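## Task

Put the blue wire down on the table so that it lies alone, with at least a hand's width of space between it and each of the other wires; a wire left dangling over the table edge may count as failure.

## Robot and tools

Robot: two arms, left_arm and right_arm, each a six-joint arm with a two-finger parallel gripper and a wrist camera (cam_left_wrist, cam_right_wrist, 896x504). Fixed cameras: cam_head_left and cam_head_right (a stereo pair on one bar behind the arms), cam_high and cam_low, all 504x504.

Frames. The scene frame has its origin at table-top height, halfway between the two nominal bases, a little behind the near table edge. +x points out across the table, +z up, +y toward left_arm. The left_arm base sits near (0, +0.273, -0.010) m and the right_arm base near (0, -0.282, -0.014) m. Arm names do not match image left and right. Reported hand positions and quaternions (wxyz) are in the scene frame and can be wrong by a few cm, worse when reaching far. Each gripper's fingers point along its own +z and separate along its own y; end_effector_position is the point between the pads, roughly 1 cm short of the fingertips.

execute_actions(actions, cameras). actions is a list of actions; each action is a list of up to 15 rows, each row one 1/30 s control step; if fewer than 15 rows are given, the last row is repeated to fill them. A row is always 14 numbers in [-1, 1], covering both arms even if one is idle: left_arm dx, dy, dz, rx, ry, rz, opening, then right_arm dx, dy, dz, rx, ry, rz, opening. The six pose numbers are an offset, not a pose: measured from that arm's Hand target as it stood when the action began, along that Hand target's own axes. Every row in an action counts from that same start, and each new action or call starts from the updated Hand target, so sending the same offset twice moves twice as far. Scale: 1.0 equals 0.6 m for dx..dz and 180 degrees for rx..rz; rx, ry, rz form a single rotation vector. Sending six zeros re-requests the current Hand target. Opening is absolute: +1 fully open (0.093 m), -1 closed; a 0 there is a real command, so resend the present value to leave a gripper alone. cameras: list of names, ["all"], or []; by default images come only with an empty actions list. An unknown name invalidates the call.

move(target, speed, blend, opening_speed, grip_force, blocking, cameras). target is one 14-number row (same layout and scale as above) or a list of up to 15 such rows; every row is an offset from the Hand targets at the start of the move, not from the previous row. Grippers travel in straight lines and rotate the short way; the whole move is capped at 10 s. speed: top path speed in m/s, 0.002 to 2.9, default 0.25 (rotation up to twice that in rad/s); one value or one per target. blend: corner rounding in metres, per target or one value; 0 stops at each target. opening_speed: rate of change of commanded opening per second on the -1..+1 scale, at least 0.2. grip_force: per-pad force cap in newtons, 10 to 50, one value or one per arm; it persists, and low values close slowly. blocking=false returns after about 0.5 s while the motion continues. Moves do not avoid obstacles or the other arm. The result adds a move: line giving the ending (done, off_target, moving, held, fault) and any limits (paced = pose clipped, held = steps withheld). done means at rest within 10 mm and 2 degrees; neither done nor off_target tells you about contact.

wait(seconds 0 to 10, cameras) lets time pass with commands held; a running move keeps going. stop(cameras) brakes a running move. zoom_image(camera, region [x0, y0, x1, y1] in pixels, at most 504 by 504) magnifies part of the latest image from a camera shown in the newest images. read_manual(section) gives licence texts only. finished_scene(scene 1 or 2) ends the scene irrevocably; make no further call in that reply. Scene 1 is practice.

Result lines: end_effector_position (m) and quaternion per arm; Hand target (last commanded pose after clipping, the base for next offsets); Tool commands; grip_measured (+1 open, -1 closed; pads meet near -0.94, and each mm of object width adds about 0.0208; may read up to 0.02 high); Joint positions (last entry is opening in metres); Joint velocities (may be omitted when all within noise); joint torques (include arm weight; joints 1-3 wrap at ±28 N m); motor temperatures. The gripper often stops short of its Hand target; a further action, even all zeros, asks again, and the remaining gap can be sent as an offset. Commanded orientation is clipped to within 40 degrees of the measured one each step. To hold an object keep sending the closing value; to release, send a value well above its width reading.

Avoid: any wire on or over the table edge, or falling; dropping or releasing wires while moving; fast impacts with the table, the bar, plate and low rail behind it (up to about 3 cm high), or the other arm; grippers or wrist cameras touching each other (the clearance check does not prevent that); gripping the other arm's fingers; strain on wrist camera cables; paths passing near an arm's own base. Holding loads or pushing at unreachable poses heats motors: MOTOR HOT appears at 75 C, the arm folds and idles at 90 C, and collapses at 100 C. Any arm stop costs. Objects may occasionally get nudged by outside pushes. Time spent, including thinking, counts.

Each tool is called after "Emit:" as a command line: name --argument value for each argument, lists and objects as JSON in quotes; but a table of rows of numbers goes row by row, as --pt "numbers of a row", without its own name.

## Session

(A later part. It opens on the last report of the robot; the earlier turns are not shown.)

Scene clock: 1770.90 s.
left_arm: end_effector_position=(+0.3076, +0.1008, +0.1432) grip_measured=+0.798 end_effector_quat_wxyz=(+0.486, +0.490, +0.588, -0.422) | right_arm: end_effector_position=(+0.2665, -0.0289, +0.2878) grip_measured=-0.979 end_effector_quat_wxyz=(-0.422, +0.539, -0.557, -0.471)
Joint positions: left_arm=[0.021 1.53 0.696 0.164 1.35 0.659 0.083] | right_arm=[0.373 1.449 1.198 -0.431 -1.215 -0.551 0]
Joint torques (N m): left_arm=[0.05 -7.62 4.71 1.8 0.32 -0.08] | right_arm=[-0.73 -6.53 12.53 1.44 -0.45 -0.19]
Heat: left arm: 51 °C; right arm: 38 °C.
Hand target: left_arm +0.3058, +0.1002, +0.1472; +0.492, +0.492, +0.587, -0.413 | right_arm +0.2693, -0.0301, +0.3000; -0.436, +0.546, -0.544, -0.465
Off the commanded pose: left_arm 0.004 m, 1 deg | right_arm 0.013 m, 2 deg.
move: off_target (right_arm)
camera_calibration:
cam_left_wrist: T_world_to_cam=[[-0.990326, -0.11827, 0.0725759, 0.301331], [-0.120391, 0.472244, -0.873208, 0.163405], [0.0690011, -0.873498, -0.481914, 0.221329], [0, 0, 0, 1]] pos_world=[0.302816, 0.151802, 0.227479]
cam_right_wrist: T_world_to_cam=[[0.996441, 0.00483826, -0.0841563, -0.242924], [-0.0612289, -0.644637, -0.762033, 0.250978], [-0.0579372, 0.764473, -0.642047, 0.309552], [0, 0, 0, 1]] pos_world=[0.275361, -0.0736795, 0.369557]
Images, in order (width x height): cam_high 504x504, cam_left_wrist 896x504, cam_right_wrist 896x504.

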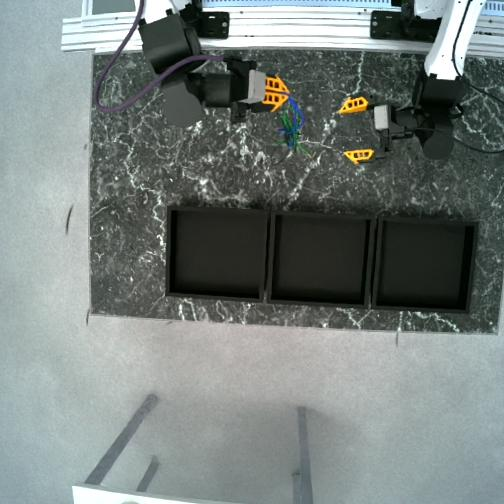

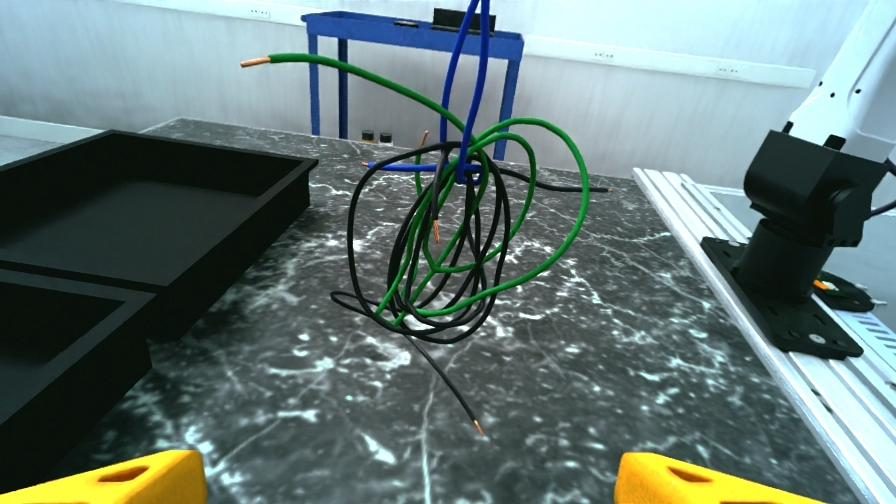

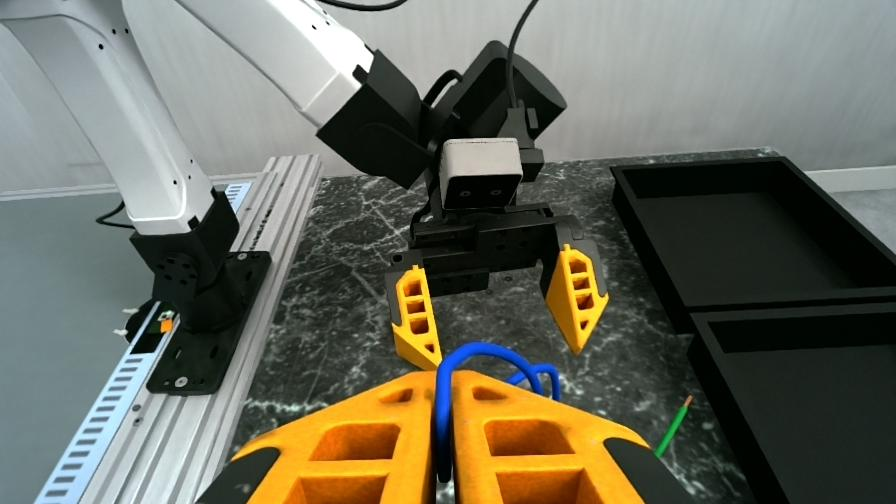

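Emit:
zoom_image --camera "cam_left_wrist" --region '[400, 110, 530, 220]'

Scaled by 3.877.

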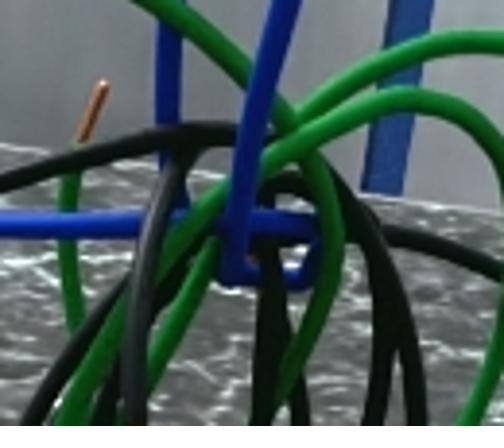

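Emit:
move --pt "-0.0283 -0.0188 0.1703 0 0 0 0.8 0 0 0 0 0 0 -1.0" --pt "-0.0283 -0.0188 0.1703 0 0 0 -1.0 0 0 0 0 0 0 -1.0" --speed 0.1 --cameras '["cam_left_wrist", "cam_right_wrist", "cam_high"]'

Emit:
zoom_image --camera "cam_left_wrist" --region '[200, 0, 700, 500]'

Scene clock: 1809.27 s.
left_arm: end_effector_position=(+0.3068, -0.0018, +0.1475) grip_measured=-0.978 end_effector_quat_wxyz=(+0.491, +0.497, +0.582, -0.415) | right_arm: end_effector_position=(+0.2665, -0.0289, +0.2877) grip_measured=-0.979 end_effector_quat_wxyz=(-0.422, +0.539, -0.557, -0.471)
Joint positions: left_arm=[-0.334 1.601 0.673 0.663 1.023 0.253 0] | right_arm=[0.373 1.449 1.198 -0.432 -1.215 -0.551 0]
Joint torques (N m): left_arm=[0.12 -4.52 6.87 2.23 0.04 -0.09] | right_arm=[-0.75 -6.54 12.52 1.45 -0.46 -0.19]
Motor temperatures (°C): left_arm=[25 50 36 34 22 21 22] | right_arm=[25 32 40 37 24 21 24]
Heat: left arm: 50 °C; right arm: 40 °C.
Hand target: left_arm +0.3128, -0.0038, +0.1463; +0.493, +0.492, +0.587, -0.413 | right_arm +0.2693, -0.0301, +0.3000; -0.436, +0.546, -0.544, -0.465
Off the commanded pose: left_arm 0.006 m, 1 deg | right_arm 0.013 m, 2 deg.
move: off_target (right_arm)
camera_calibration:
cam_left_wrist: T_world_to_cam=[[-0.99196, -0.116993, 0.0482419, 0.292215], [-0.0986931, 0.476585, -0.873571, 0.208932], [0.0792102, -0.871309, -0.4843, 0.131052], [0, 0, 0, 1]] pos_world=[0.300105, 0.0487995, 0.231888]
cam_right_wrist: T_world_to_cam=[[0.996381, 0.0047273, -0.0848701, -0.242662], [-0.0618279, -0.644874, -0.761784, 0.250958], [-0.0583317, 0.764274, -0.642248, 0.309656], [0, 0, 0, 1]] pos_world=[0.275362, -0.0736788, 0.369457]
Images, in order (width x height): cam_high 504x504, cam_left_wrist 896x504, cam_right_wrist 896x504.

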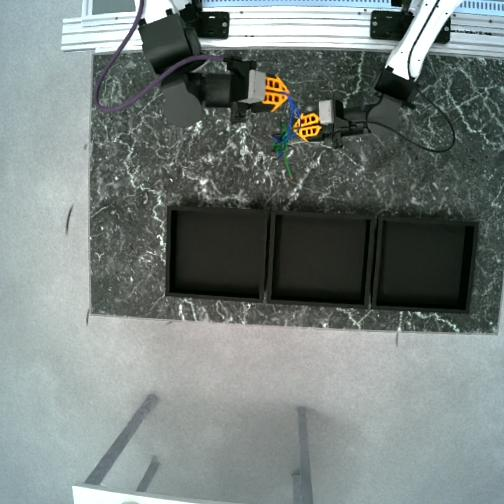

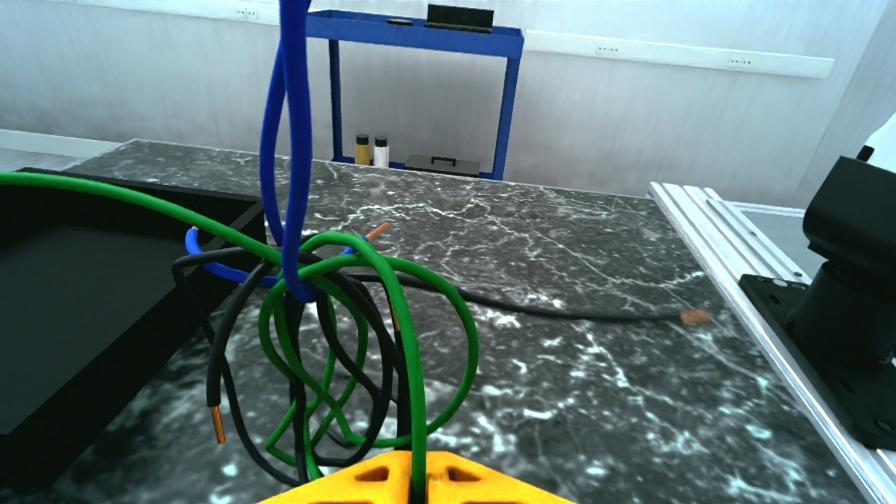

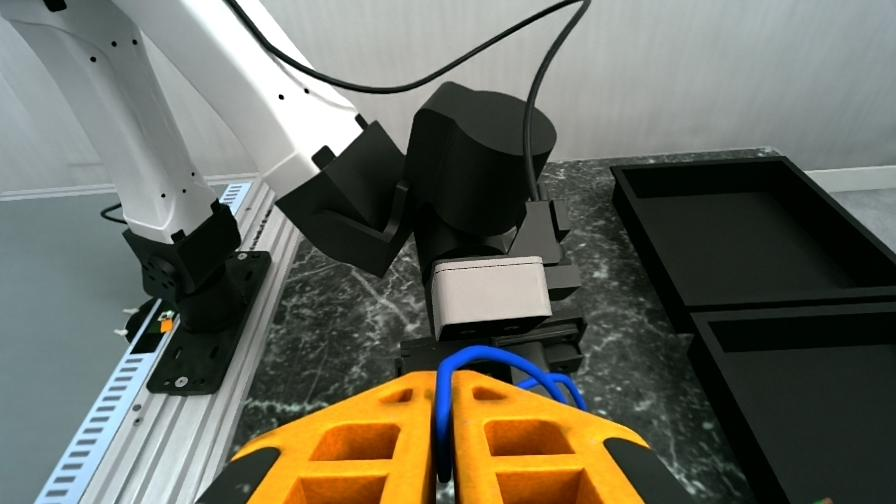

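Scaled by 1.008.

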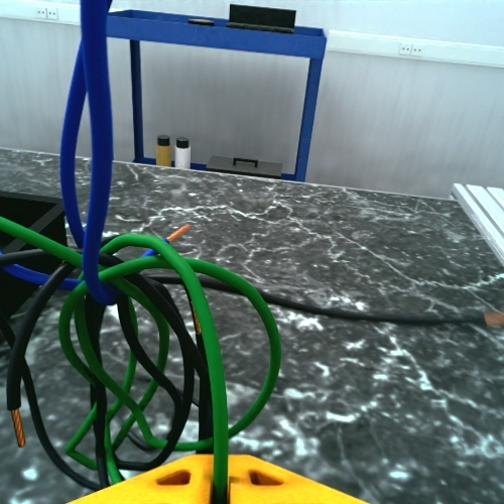

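Emit:
zoom_image --camera "cam_left_wrist" --region '[160, 200, 520, 504]'

Emit:
zoom_image --camera "cam_high" --region '[250, 70, 350, 180]'

Scaled by 1.400.

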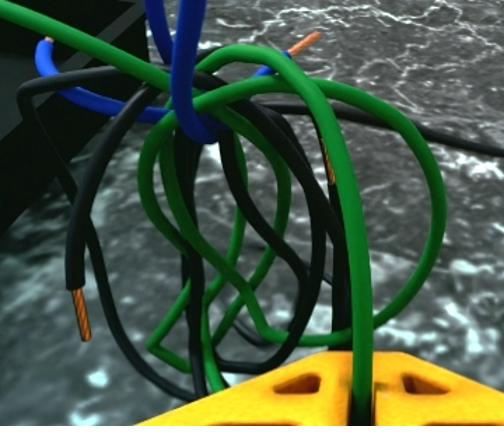

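Scaled by 4.582.

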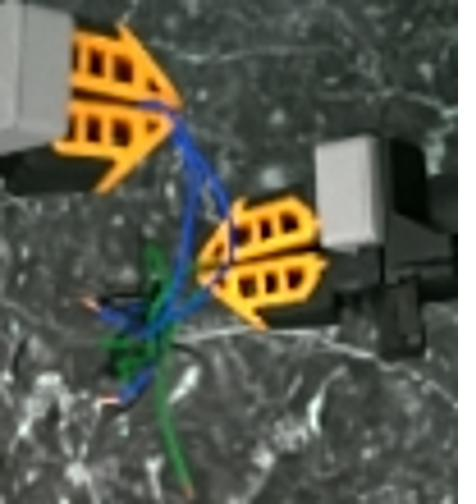

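Emit:
move --pt "0 0 0 0 0 0 0.6 0 0 0 0 0 0 -1.0" --pt "-0.0283 0.0188 -0.1703 0 0 0 0.6 0 0 0 0 0 0 -1.0" --pt "-0.1305 0.0173 -0.1228 0 0 0 0.3 0 0 0 0 0 0 -1.0" --speed 0.15 --blend '[0, 0.03, 0]' --cameras '["cam_left_wrist", "cam_right_wrist", "cam_high", "cam_head_left"]'

Emit:
zoom_image --camera "cam_high" --region '[250, 70, 350, 180]'

Emit:
zoom_image --camera "cam_left_wrist" --region '[250, 0, 650, 400]'

Scene clock: 1888.20 s.
left_arm: end_effector_position=(+0.3112, +0.0566, +0.2232) grip_measured=+0.302 end_effector_quat_wxyz=(+0.482, +0.488, +0.592, -0.423) | right_arm: end_effector_position=(+0.2665, -0.0289, +0.2877) grip_measured=-0.979 end_effector_quat_wxyz=(-0.422, +0.539, -0.557, -0.471)
Joint positions: left_arm=[-0.128 1.386 0.863 0.102 1.219 0.389 0.06] | right_arm=[0.373 1.449 1.198 -0.432 -1.215 -0.551 0]
Joint torques (N m): left_arm=[0.2 -6.67 8.59 1.72 0.17 0.04] | right_arm=[-0.76 -6.53 12.53 1.45 -0.46 -0.19]
Motor temperatures (°C): left_arm=[24 45 38 38 22 21 23] | right_arm=[25 32 42 35 24 21 24]
Heat: left arm: 45 °C; right arm: 42 °C.
Hand target: left_arm +0.3128, +0.0561, +0.2360; +0.492, +0.492, +0.587, -0.413 | right_arm +0.2693, -0.0301, +0.3000; -0.436, +0.546, -0.544, -0.465
Off the commanded pose: left_arm 0.013 m, 2 deg | right_arm 0.013 m, 2 deg.
move: off_target (left_arm, right_arm); target 3's new opening was sent with left_arm's hand 0.013 m and 2 deg from that target
camera_calibration:
cam_left_wrist: T_world_to_cam=[[-0.989238, -0.120398, 0.083139, 0.291256], [-0.130941, 0.47494, -0.870222, 0.257006], [0.0652872, -0.871743, -0.485594, 0.222884], [0, 0, 0, 1]] pos_world=[0.307223, 0.107302, 0.307668]
cam_right_wrist: T_world_to_cam=[[0.996381, 0.0047273, -0.0848701, -0.242662], [-0.0618279, -0.644874, -0.761784, 0.250958], [-0.0583317, 0.764274, -0.642248, 0.309656], [0, 0, 0, 1]] pos_world=[0.275362, -0.0736788, 0.369457]
Images, in order (width x height): cam_head_left 504x504, cam_high 504x504, cam_left_wrist 896x504, cam_right_wrist 896x504.

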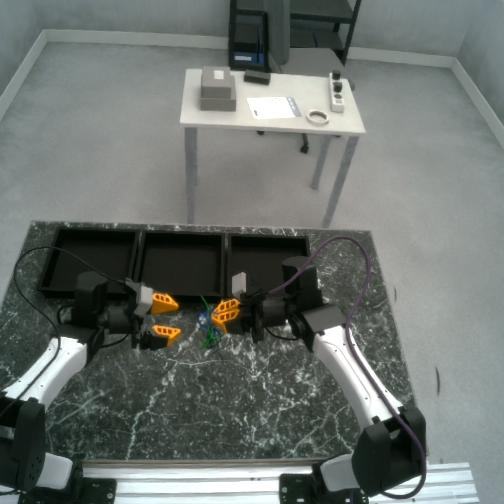

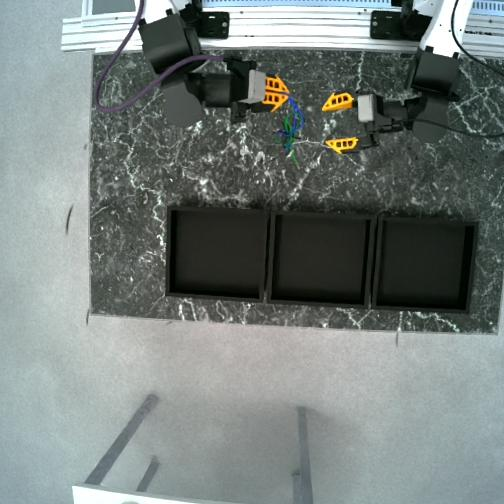

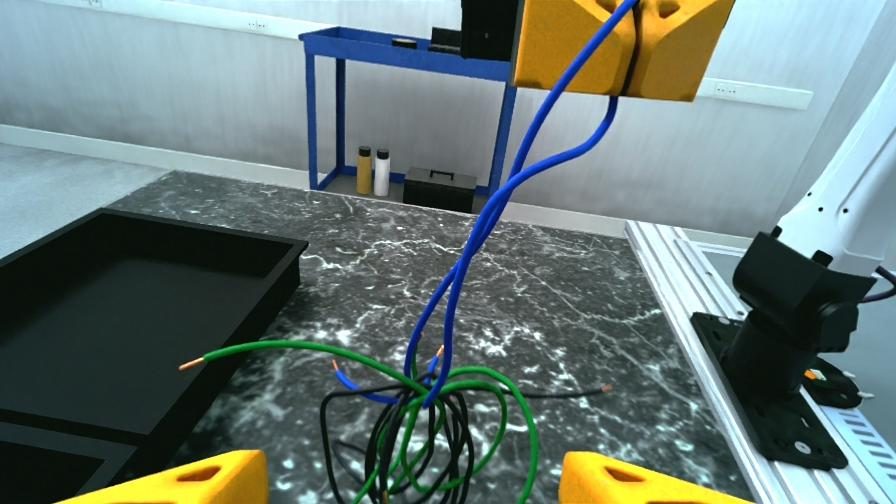

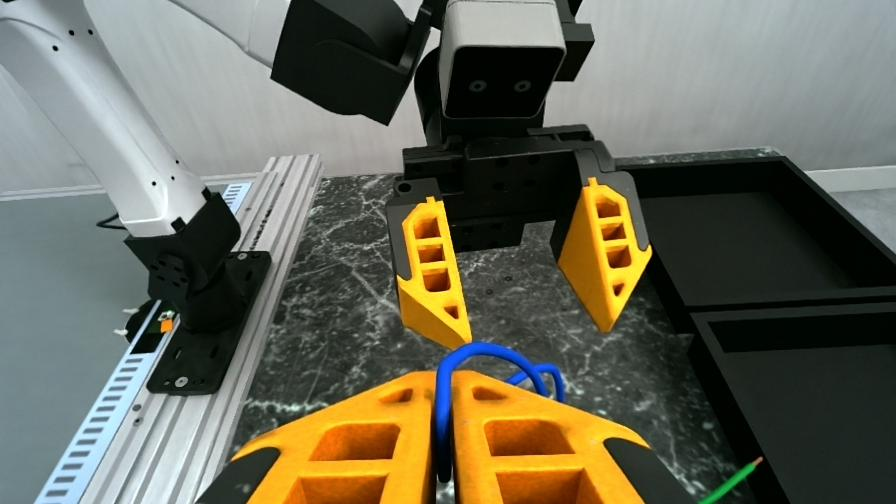

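Scaled by 4.582.

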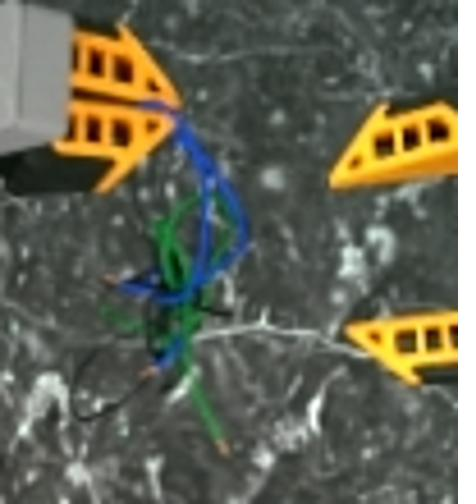

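Scaled by 1.260.

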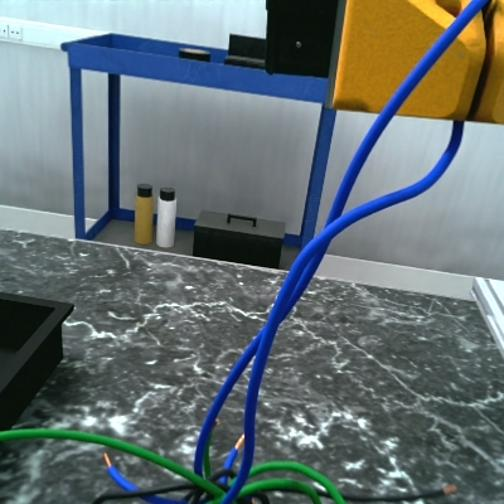

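Emit:
move --pt "-0.028 -0.0169 0.0917 0 0 0 -0.1 0 0 0 0 0 0 -1.0" --pt "-0.028 -0.0169 0.0917 0 0 0 -1.0 0 0 0 0 0 0 -1.0" --speed 0.1 --cameras '["cam_left_wrist", "cam_right_wrist", "cam_high", "cam_head_left"]'

Emit:
zoom_image --camera "cam_high" --region '[250, 70, 350, 180]'

Scene clock: 1904.43 s.
left_arm: end_effector_position=(+0.3060, +0.0007, +0.2389) grip_measured=-0.977 end_effector_quat_wxyz=(+0.487, +0.495, +0.587, -0.417) | right_arm: end_effector_position=(+0.2665, -0.0289, +0.2877) grip_measured=-0.979 end_effector_quat_wxyz=(-0.422, +0.539, -0.557, -0.471)
Joint positions: left_arm=[-0.321 1.396 0.905 0.209 1.035 0.259 0] | right_arm=[0.373 1.449 1.198 -0.432 -1.215 -0.551 0]
Joint torques (N m): left_arm=[0.08 -4.07 8.54 2.22 0.07 -0.08] | right_arm=[-0.73 -6.54 12.51 1.46 -0.46 -0.19]
Heat: left arm: 44 °C; right arm: 42 °C.
Hand target: left_arm +0.3128, -0.0019, +0.2431; +0.492, +0.492, +0.587, -0.413 | right_arm +0.2693, -0.0301, +0.3000; -0.436, +0.546, -0.544, -0.465
Off the commanded pose: left_arm 0.008 m, 1 deg | right_arm 0.013 m, 2 deg.
move: off_target (right_arm)
camera_calibration:
cam_left_wrist: T_world_to_cam=[[-0.991131, -0.118644, 0.0598535, 0.284221], [-0.110035, 0.480205, -0.870227, 0.290177], [0.0745051, -0.869095, -0.489001, 0.180098], [0, 0, 0, 1]] pos_world=[0.300212, 0.0508987, 0.323576]
cam_right_wrist: T_world_to_cam=[[0.996381, 0.0047273, -0.0848701, -0.242662], [-0.0618279, -0.644874, -0.761784, 0.250958], [-0.0583317, 0.764274, -0.642248, 0.309656], [0, 0, 0, 1]] pos_world=[0.275362, -0.0736788, 0.369457]
Images, in order (width x height): cam_head_left 504x504, cam_high 504x504, cam_left_wrist 896x504, cam_right_wrist 896x504.

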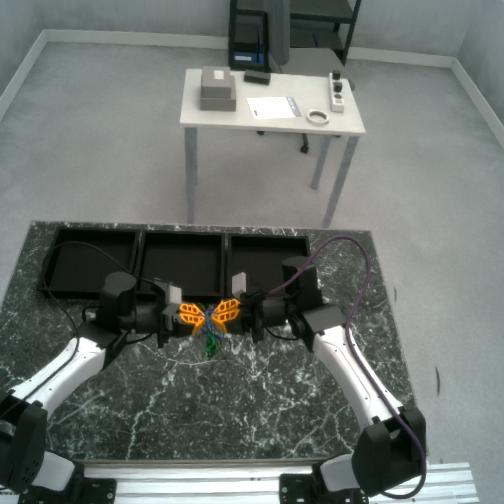

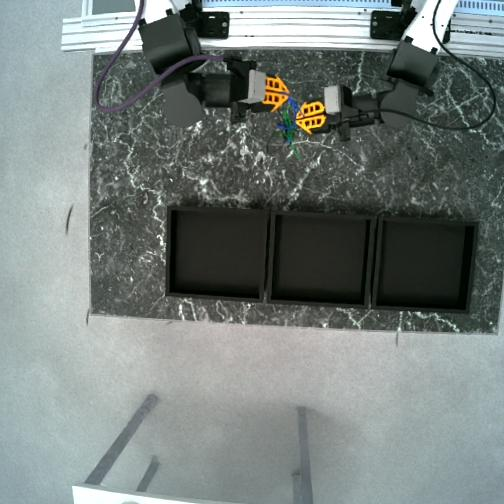

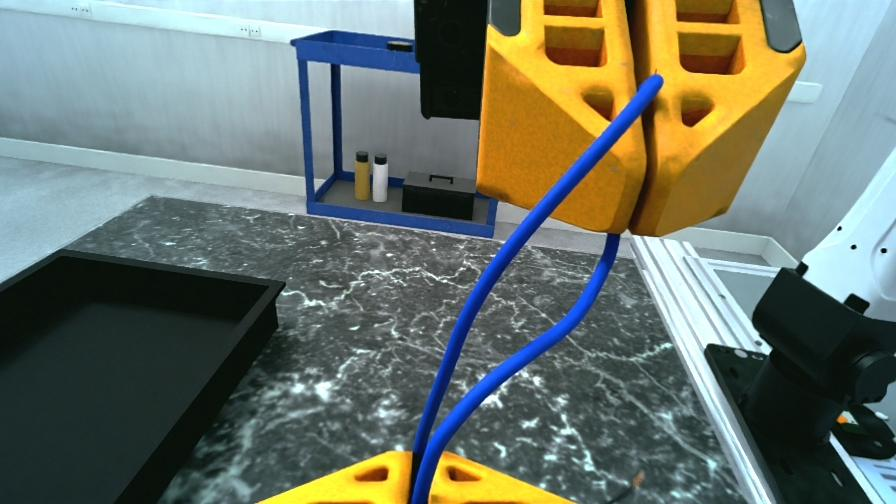

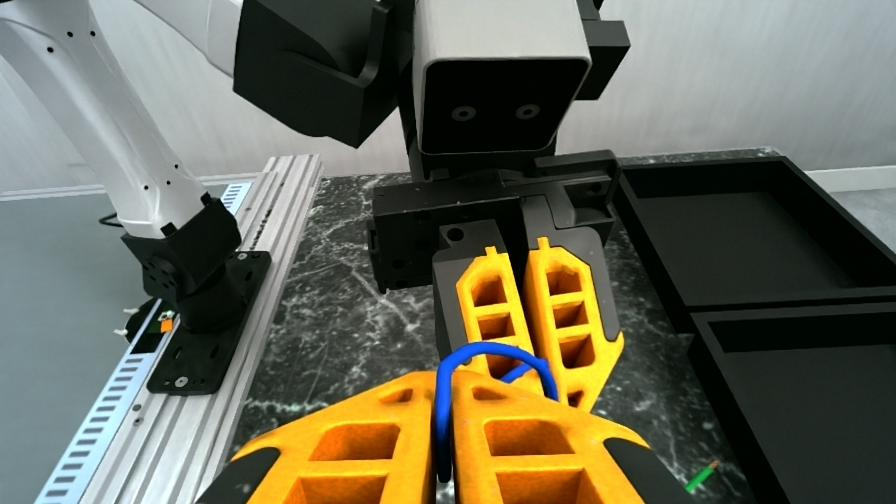

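Scaled by 4.582.

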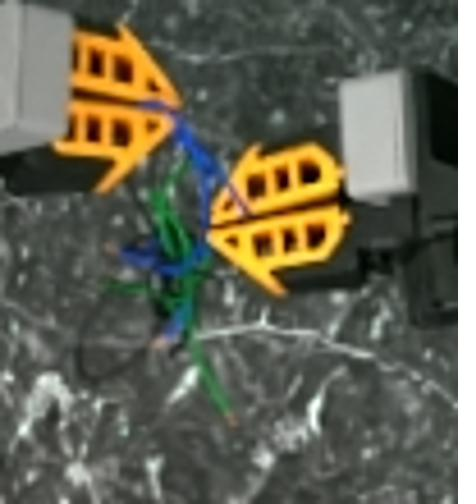

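Emit:
move --pt "0 0 0 0 0 0 -1.0 0 0 0 0 0 0 -0.3" --pt "0 0 0 0 0 0 -1.0 0 0 -0.1667 0 0 0 -0.3" --pt "0 0 0 0 0 0 -1.0 0.2432 -0.0517 -0.1247 0 0 0 0.6" --speed 0.15 --blend '[0, 0.03, 0]' --cameras '["cam_left_wrist", "cam_right_wrist", "cam_high"]'

Emit:
zoom_image --camera "cam_right_wrist" --region '[300, 50, 700, 450]'

Emit:
zoom_image --camera "cam_high" --region '[250, 70, 350, 180]'

Scene clock: 1929.37 s.
left_arm: end_effector_position=(+0.3062, +0.0007, +0.2388) grip_measured=-0.977 end_effector_quat_wxyz=(+0.487, +0.495, +0.587, -0.416) | right_arm: end_effector_position=(+0.2956, -0.1286, +0.1716) grip_measured=+0.599 end_effector_quat_wxyz=(-0.435, +0.547, -0.544, -0.464)
Joint positions: left_arm=[-0.321 1.396 0.905 0.209 1.033 0.259 0] | right_arm=[0.024 1.848 1.257 -1.275 -1.349 -1.815 0.074]
Joint torques (N m): left_arm=[0.09 -4.07 8.55 2.23 0.08 -0.08] | right_arm=[-0.65 -6.99 8.65 -0.28 -0.61 -0.17]
Heat: left arm: 43 °C; right arm: 43 °C.
Hand target: left_arm +0.3128, -0.0019, +0.2431; +0.492, +0.492, +0.587, -0.413 | right_arm +0.2993, -0.1303, +0.1700; -0.435, +0.546, -0.544, -0.465
Off the commanded pose: left_arm 0.008 m, 1 deg | right_arm 0.004 m, 0 deg.
move: done
camera_calibration:
cam_left_wrist: T_world_to_cam=[[-0.99101, -0.119736, 0.0596815, 0.284501], [-0.110436, 0.48034, -0.870102, 0.290184], [0.075515, -0.868871, -0.489245, 0.179798], [0, 0, 0, 1]] pos_world=[0.300413, 0.0508993, 0.323476]
cam_right_wrist: T_world_to_cam=[[0.998955, 0.0108675, -0.0444017, -0.28792], [-0.0273302, -0.63662, -0.770693, 0.0924591], [-0.0366426, 0.771101, -0.635658, 0.306304], [0, 0, 0, 1]] pos_world=[0.30137, -0.174201, 0.253178]
Images, in order (width x height): cam_high 504x504, cam_left_wrist 896x504, cam_right_wrist 896x504.

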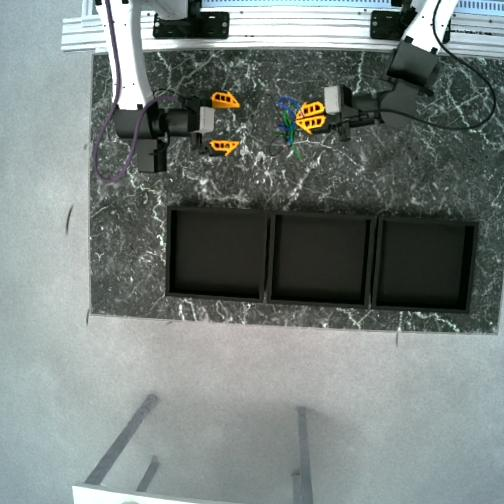

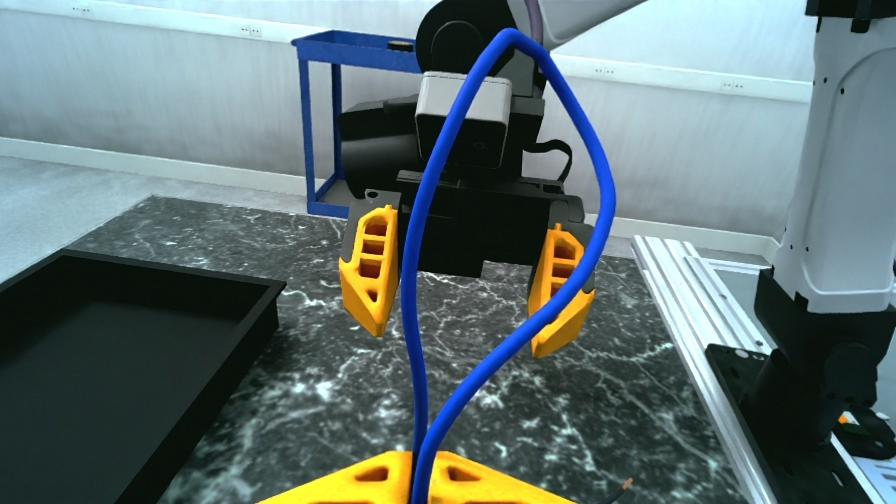

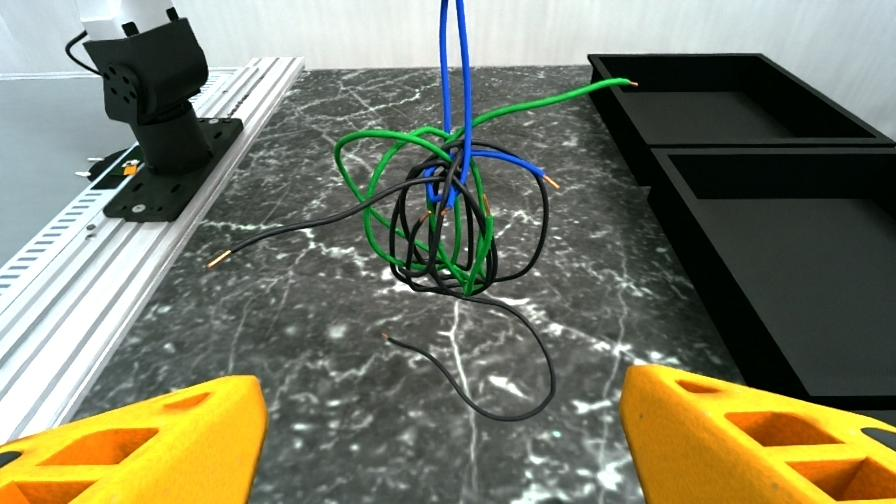

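Scaled by 1.260.

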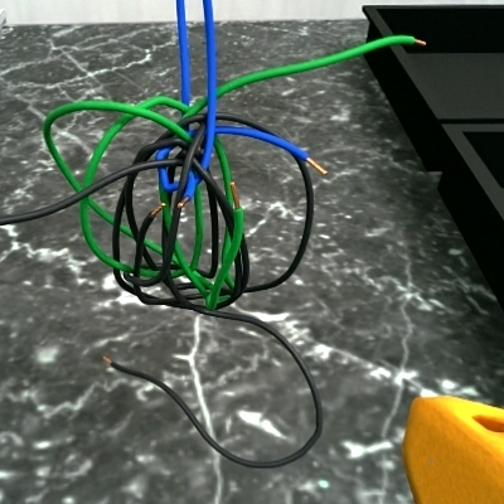

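Scaled by 4.582.

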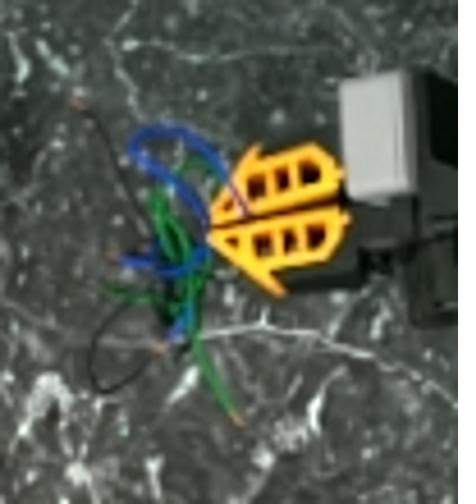

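Emit:
zoom_image --camera "cam_right_wrist" --region '[380, 100, 580, 310]'

Scaled by 2.400.

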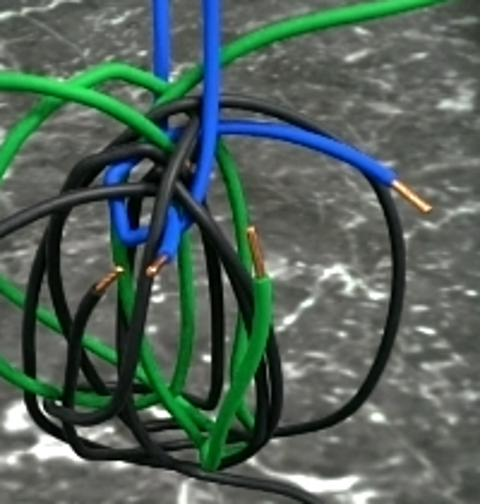

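Emit:
move --pt "0 0 0 0 0 0 -1.0 0.1115 -0.015 0.0552 0 0 0 1.0" --pt "0 0 0 0 0 0 -1.0 0.082 -0.0195 0.209 0 0 0 1.0" --speed 0.12 --cameras '["cam_left_wrist", "cam_right_wrist", "cam_high"]'

Emit:
zoom_image --camera "cam_right_wrist" --region '[200, 0, 700, 504]'

Scene clock: 1981.50 s.
left_arm: end_effector_position=(+0.3062, +0.0007, +0.2388) grip_measured=-0.977 end_effector_quat_wxyz=(+0.487, +0.495, +0.587, -0.416) | right_arm: end_effector_position=(+0.3052, -0.0190, +0.0863) grip_measured=+1.000 end_effector_quat_wxyz=(-0.419, +0.538, -0.555, -0.476)
Joint positions: left_arm=[-0.321 1.396 0.905 0.209 1.033 0.259 0] | right_arm=[0.356 1.921 0.83 0.37 -1.239 -0.586 0.093]
Joint torques (N m): left_arm=[0.08 -4.07 8.55 2.23 0.08 -0.08] | right_arm=[0.5 -12.07 6.45 1.78 -0.28 0.06]
Heat: left arm: 42 °C; right arm: 39 °C.
Hand target: left_arm +0.3128, -0.0019, +0.2431; +0.492, +0.492, +0.587, -0.413 | right_arm +0.3057, -0.0163, +0.0977; -0.436, +0.546, -0.544, -0.465
Off the commanded pose: left_arm 0.008 m, 1 deg | right_arm 0.012 m, 3 deg.
move: off_target (right_arm)
camera_calibration:
cam_left_wrist: T_world_to_cam=[[-0.99101, -0.119736, 0.0596815, 0.284501], [-0.110436, 0.48034, -0.870102, 0.290184], [0.075515, -0.868871, -0.489245, 0.179798], [0, 0, 0, 1]] pos_world=[0.300413, 0.0508993, 0.323476]
cam_right_wrist: T_world_to_cam=[[0.995686, 0.0138786, -0.0917446, -0.297445], [-0.0614408, -0.642318, -0.763971, 0.106492], [-0.0695321, 0.766312, -0.638695, 0.178139], [0, 0, 0, 1]] pos_world=[0.315091, -0.0639801, 0.167844]
Images, in order (width x height): cam_high 504x504, cam_left_wrist 896x504, cam_right_wrist 896x504.

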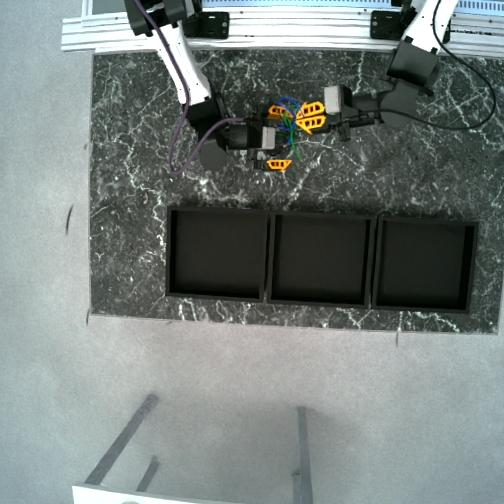

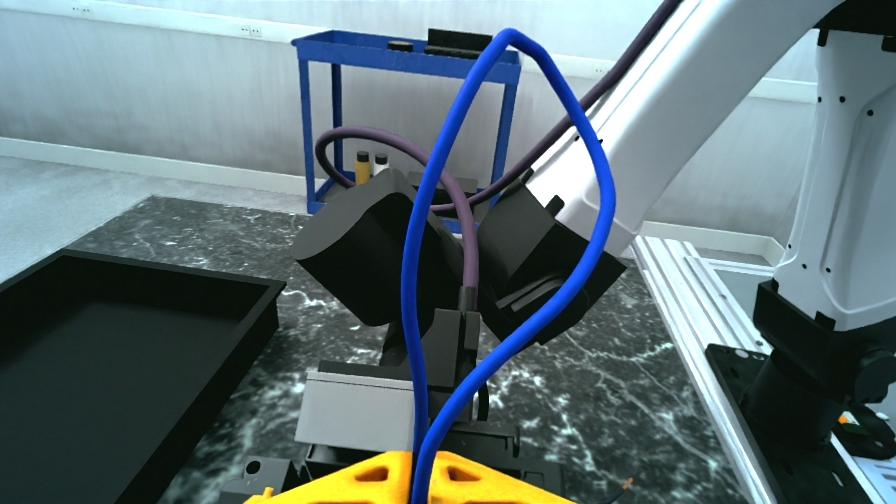

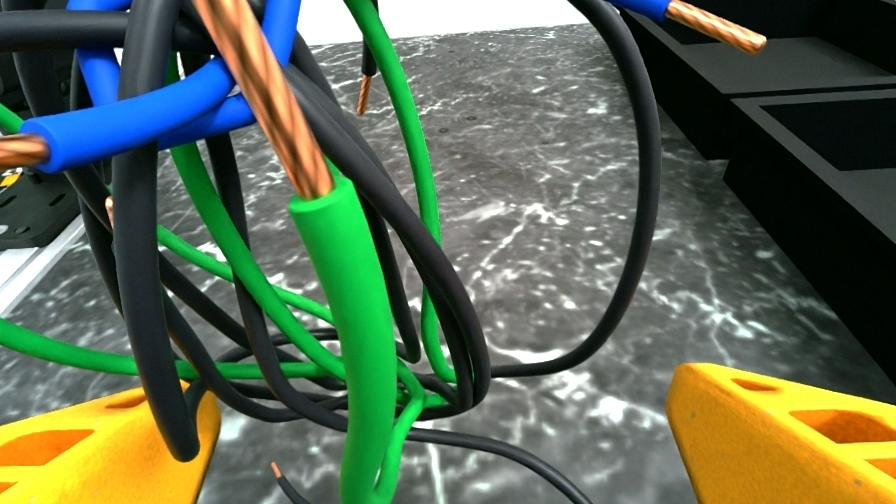

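Scaled by 1.000.

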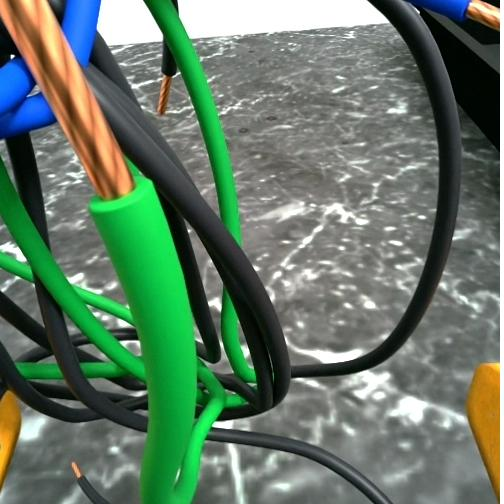

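Emit:
move --pt "0 0 0 0 0 0 -1.0 -0.0216 0 -0.0038 0 0 0 1.0" --pt "0 0 0 0 0 0 -1.0 -0.0216 0 -0.0038 0 0 0 -1.0" --speed 0.08 --cameras '["cam_left_wrist", "cam_right_wrist", "cam_high"]'

Emit:
zoom_image --camera "cam_high" --region '[240, 70, 340, 180]'

Scene clock: 2009.47 s.
left_arm: end_effector_position=(+0.3063, +0.0008, +0.2388) grip_measured=-0.977 end_effector_quat_wxyz=(+0.487, +0.495, +0.587, -0.416) | right_arm: end_effector_position=(+0.3056, -0.0192, +0.0982) grip_measured=-0.950 end_effector_quat_wxyz=(-0.428, +0.540, -0.550, -0.471)
Joint positions: left_arm=[-0.321 1.396 0.905 0.209 1.033 0.259 0] | right_arm=[0.356 1.885 0.83 0.365 -1.236 -0.576 0]
Joint torques (N m): left_arm=[0.08 -4.08 8.55 2.23 0.09 -0.08] | right_arm=[0.55 -12.03 8.1 1.4 -0.28 0.05]
Motor temperatures (°C): left_arm=[24 41 41 40 22 21 23] | right_arm=[25 36 37 35 23 21 23]
Heat: left arm: 41 °C; right arm: 37 °C.
Hand target: left_arm +0.3128, -0.0019, +0.2431; +0.492, +0.492, +0.587, -0.413 | right_arm +0.3061, -0.0161, +0.1108; -0.436, +0.546, -0.544, -0.464
Off the commanded pose: left_arm 0.008 m, 1 deg | right_arm 0.013 m, 2 deg.
move: off_target (right_arm); target 2's new opening was sent with right_arm's hand 0.012 m and 1 deg from that target
camera_calibration:
cam_left_wrist: T_world_to_cam=[[-0.990924, -0.120498, 0.0595771, 0.284549], [-0.110729, 0.480431, -0.870015, 0.290239], [0.0762127, -0.868715, -0.489413, 0.179635], [0, 0, 0, 1]] pos_world=[0.300414, 0.0508997, 0.323476]
cam_right_wrist: T_world_to_cam=[[0.997395, 0.00981354, -0.0714656, -0.299244], [-0.0488816, -0.636622, -0.769625, 0.112338], [-0.0530494, 0.771113, -0.634484, 0.18059], [0, 0, 0, 1]] pos_world=[0.313535, -0.064802, 0.179654]
Images, in order (width x height): cam_high 504x504, cam_left_wrist 896x504, cam_right_wrist 896x504.

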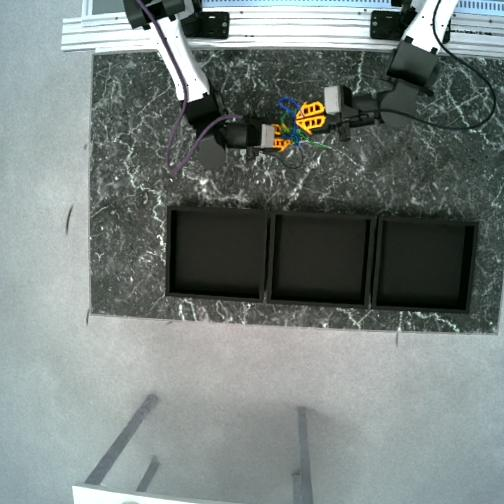

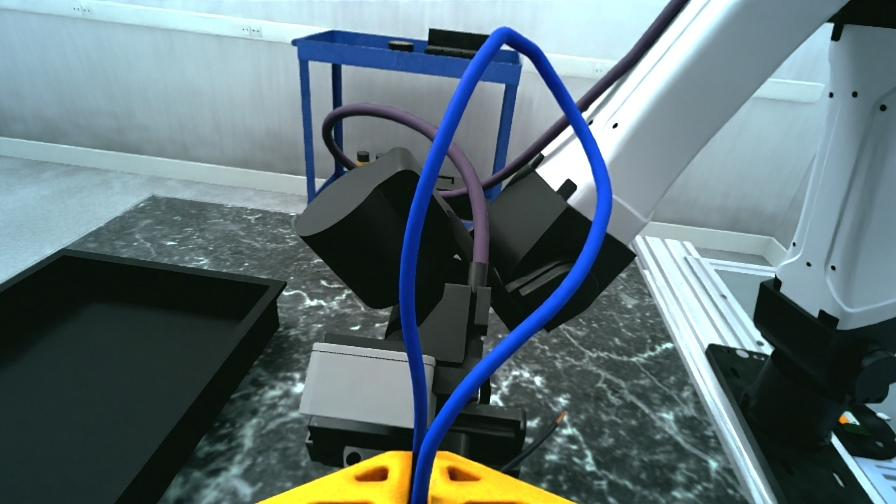

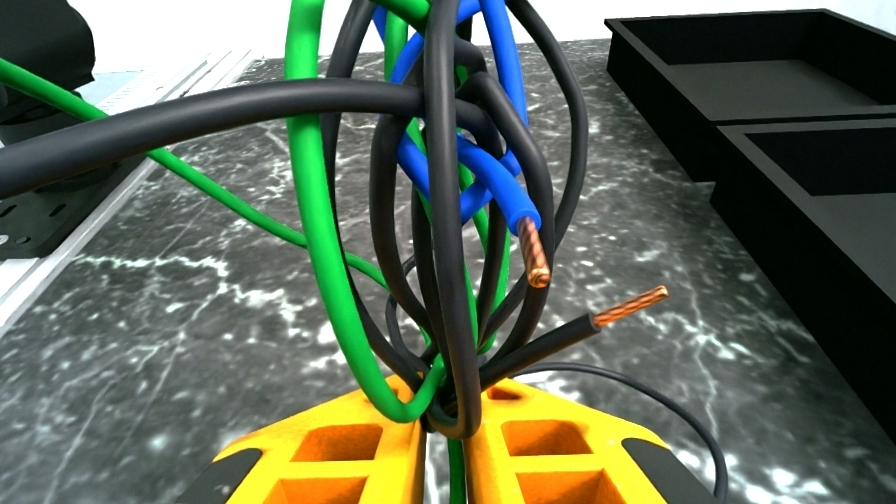

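Scaled by 4.582.

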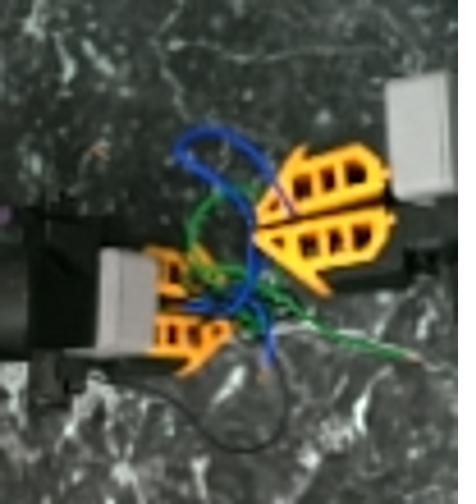

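Emit:
move --target '[0.0015, 0.035, -0.1997, 0, 0, 0, -1.0, 0, 0, 0, 0, 0, 0, -1.0]' --speed 0.08 --cameras '["cam_left_wrist", "cam_right_wrist", "cam_high"]'

Emit:
zoom_image --camera "cam_high" --region '[240, 70, 360, 180]'

Scene clock: 2028.00 s.
left_arm: end_effector_position=(+0.3094, +0.1168, +0.2601) grip_measured=-0.977 end_effector_quat_wxyz=(+0.491, +0.488, +0.593, -0.411) | right_arm: end_effector_position=(+0.3049, -0.0147, +0.1118) grip_measured=-0.965 end_effector_quat_wxyz=(-0.437, +0.549, -0.538, -0.468)
Joint positions: left_arm=[0.091 1.382 1.103 -0.569 1.379 0.85 0] | right_arm=[0.368 1.855 0.842 0.362 -1.236 -0.571 0]
Joint torques (N m): left_arm=[0.88 -3.44 8.34 1.29 0.69 0.28] | right_arm=[-0.4 -9.32 7.35 1.43 -0.26 -0.01]
Heat: left arm: 41 °C; right arm: 39 °C.
Hand target: left_arm +0.3129, +0.1182, +0.2630; +0.493, +0.492, +0.587, -0.413 | right_arm +0.3060, -0.0161, +0.1107; -0.435, +0.546, -0.544, -0.465
Off the commanded pose: left_arm 0.005 m, 1 deg | right_arm 0.002 m, 1 deg.
move: done
camera_calibration:
cam_left_wrist: T_world_to_cam=[[-0.988205, -0.140364, 0.0612321, 0.301384], [-0.121811, 0.478151, -0.869789, 0.256936], [0.0928088, -0.866989, -0.489609, 0.285428], [0, 0, 0, 1]] pos_world=[0.302636, 0.166912, 0.344775]
cam_right_wrist: T_world_to_cam=[[0.999011, 0.02142, -0.0389641, -0.301538], [-0.0168696, -0.628199, -0.77787, 0.116808], [-0.0411391, 0.777758, -0.627217, 0.181364], [0, 0, 0, 1]] pos_world=[0.310671, -0.06122, 0.192867]
Images, in order (width x height): cam_high 504x504, cam_left_wrist 896x504, cam_right_wrist 896x504.

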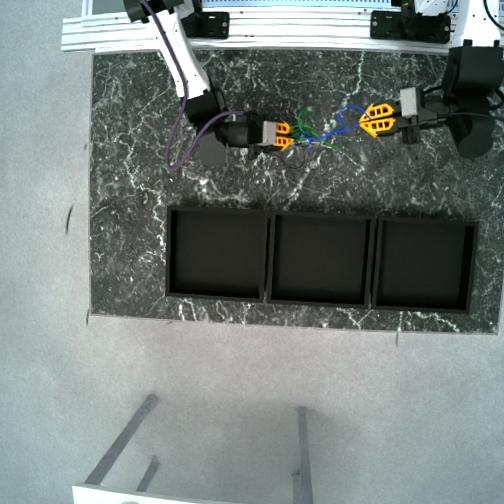

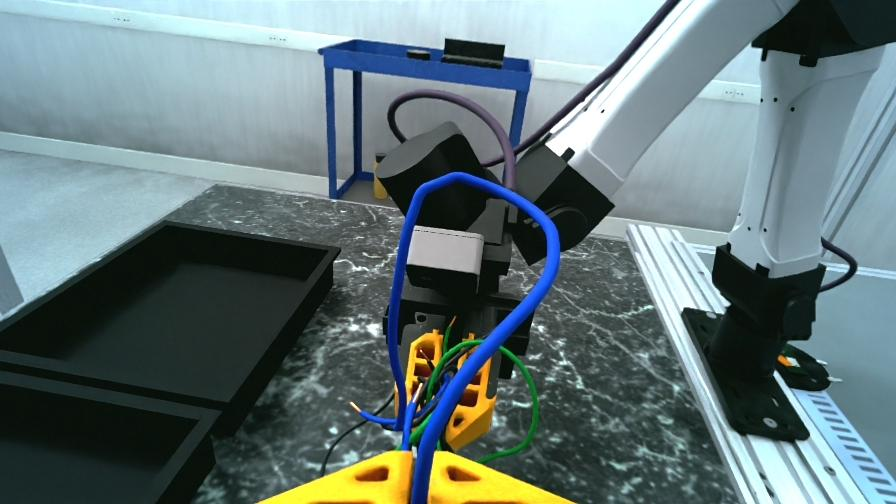

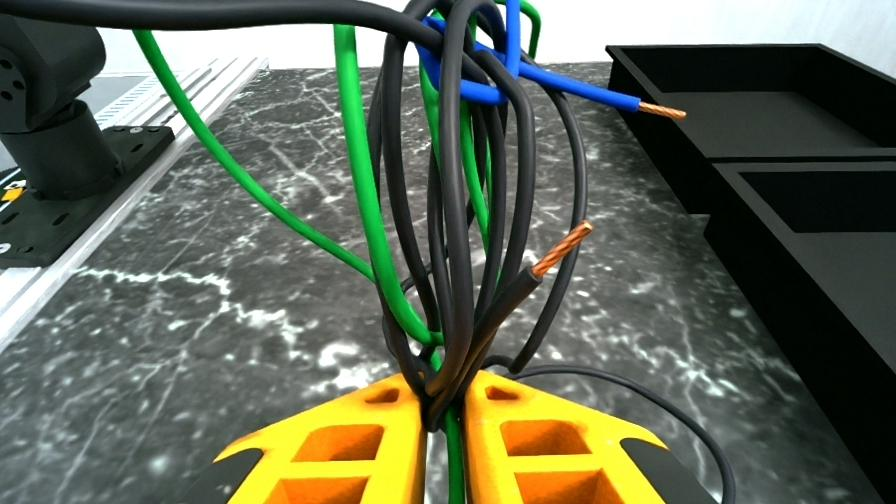

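Scaled by 4.200.

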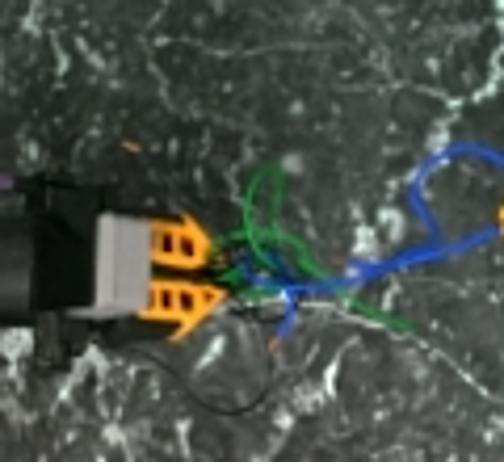

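Emit:
zoom_image --camera "cam_left_wrist" --region '[330, 300, 560, 504]'

Emit:
zoom_image --camera "cam_right_wrist" --region '[360, 0, 700, 260]'

Scaled by 2.191.

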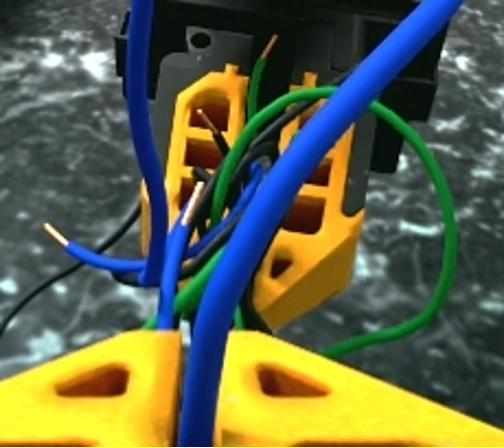

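Scaled by 1.482.

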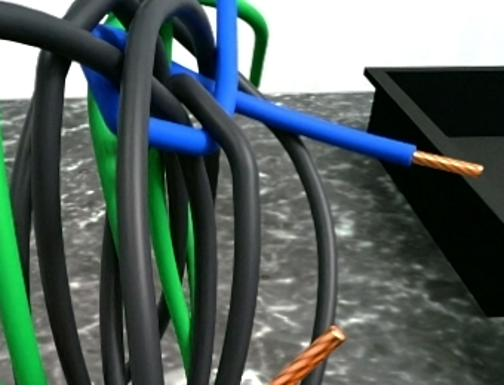

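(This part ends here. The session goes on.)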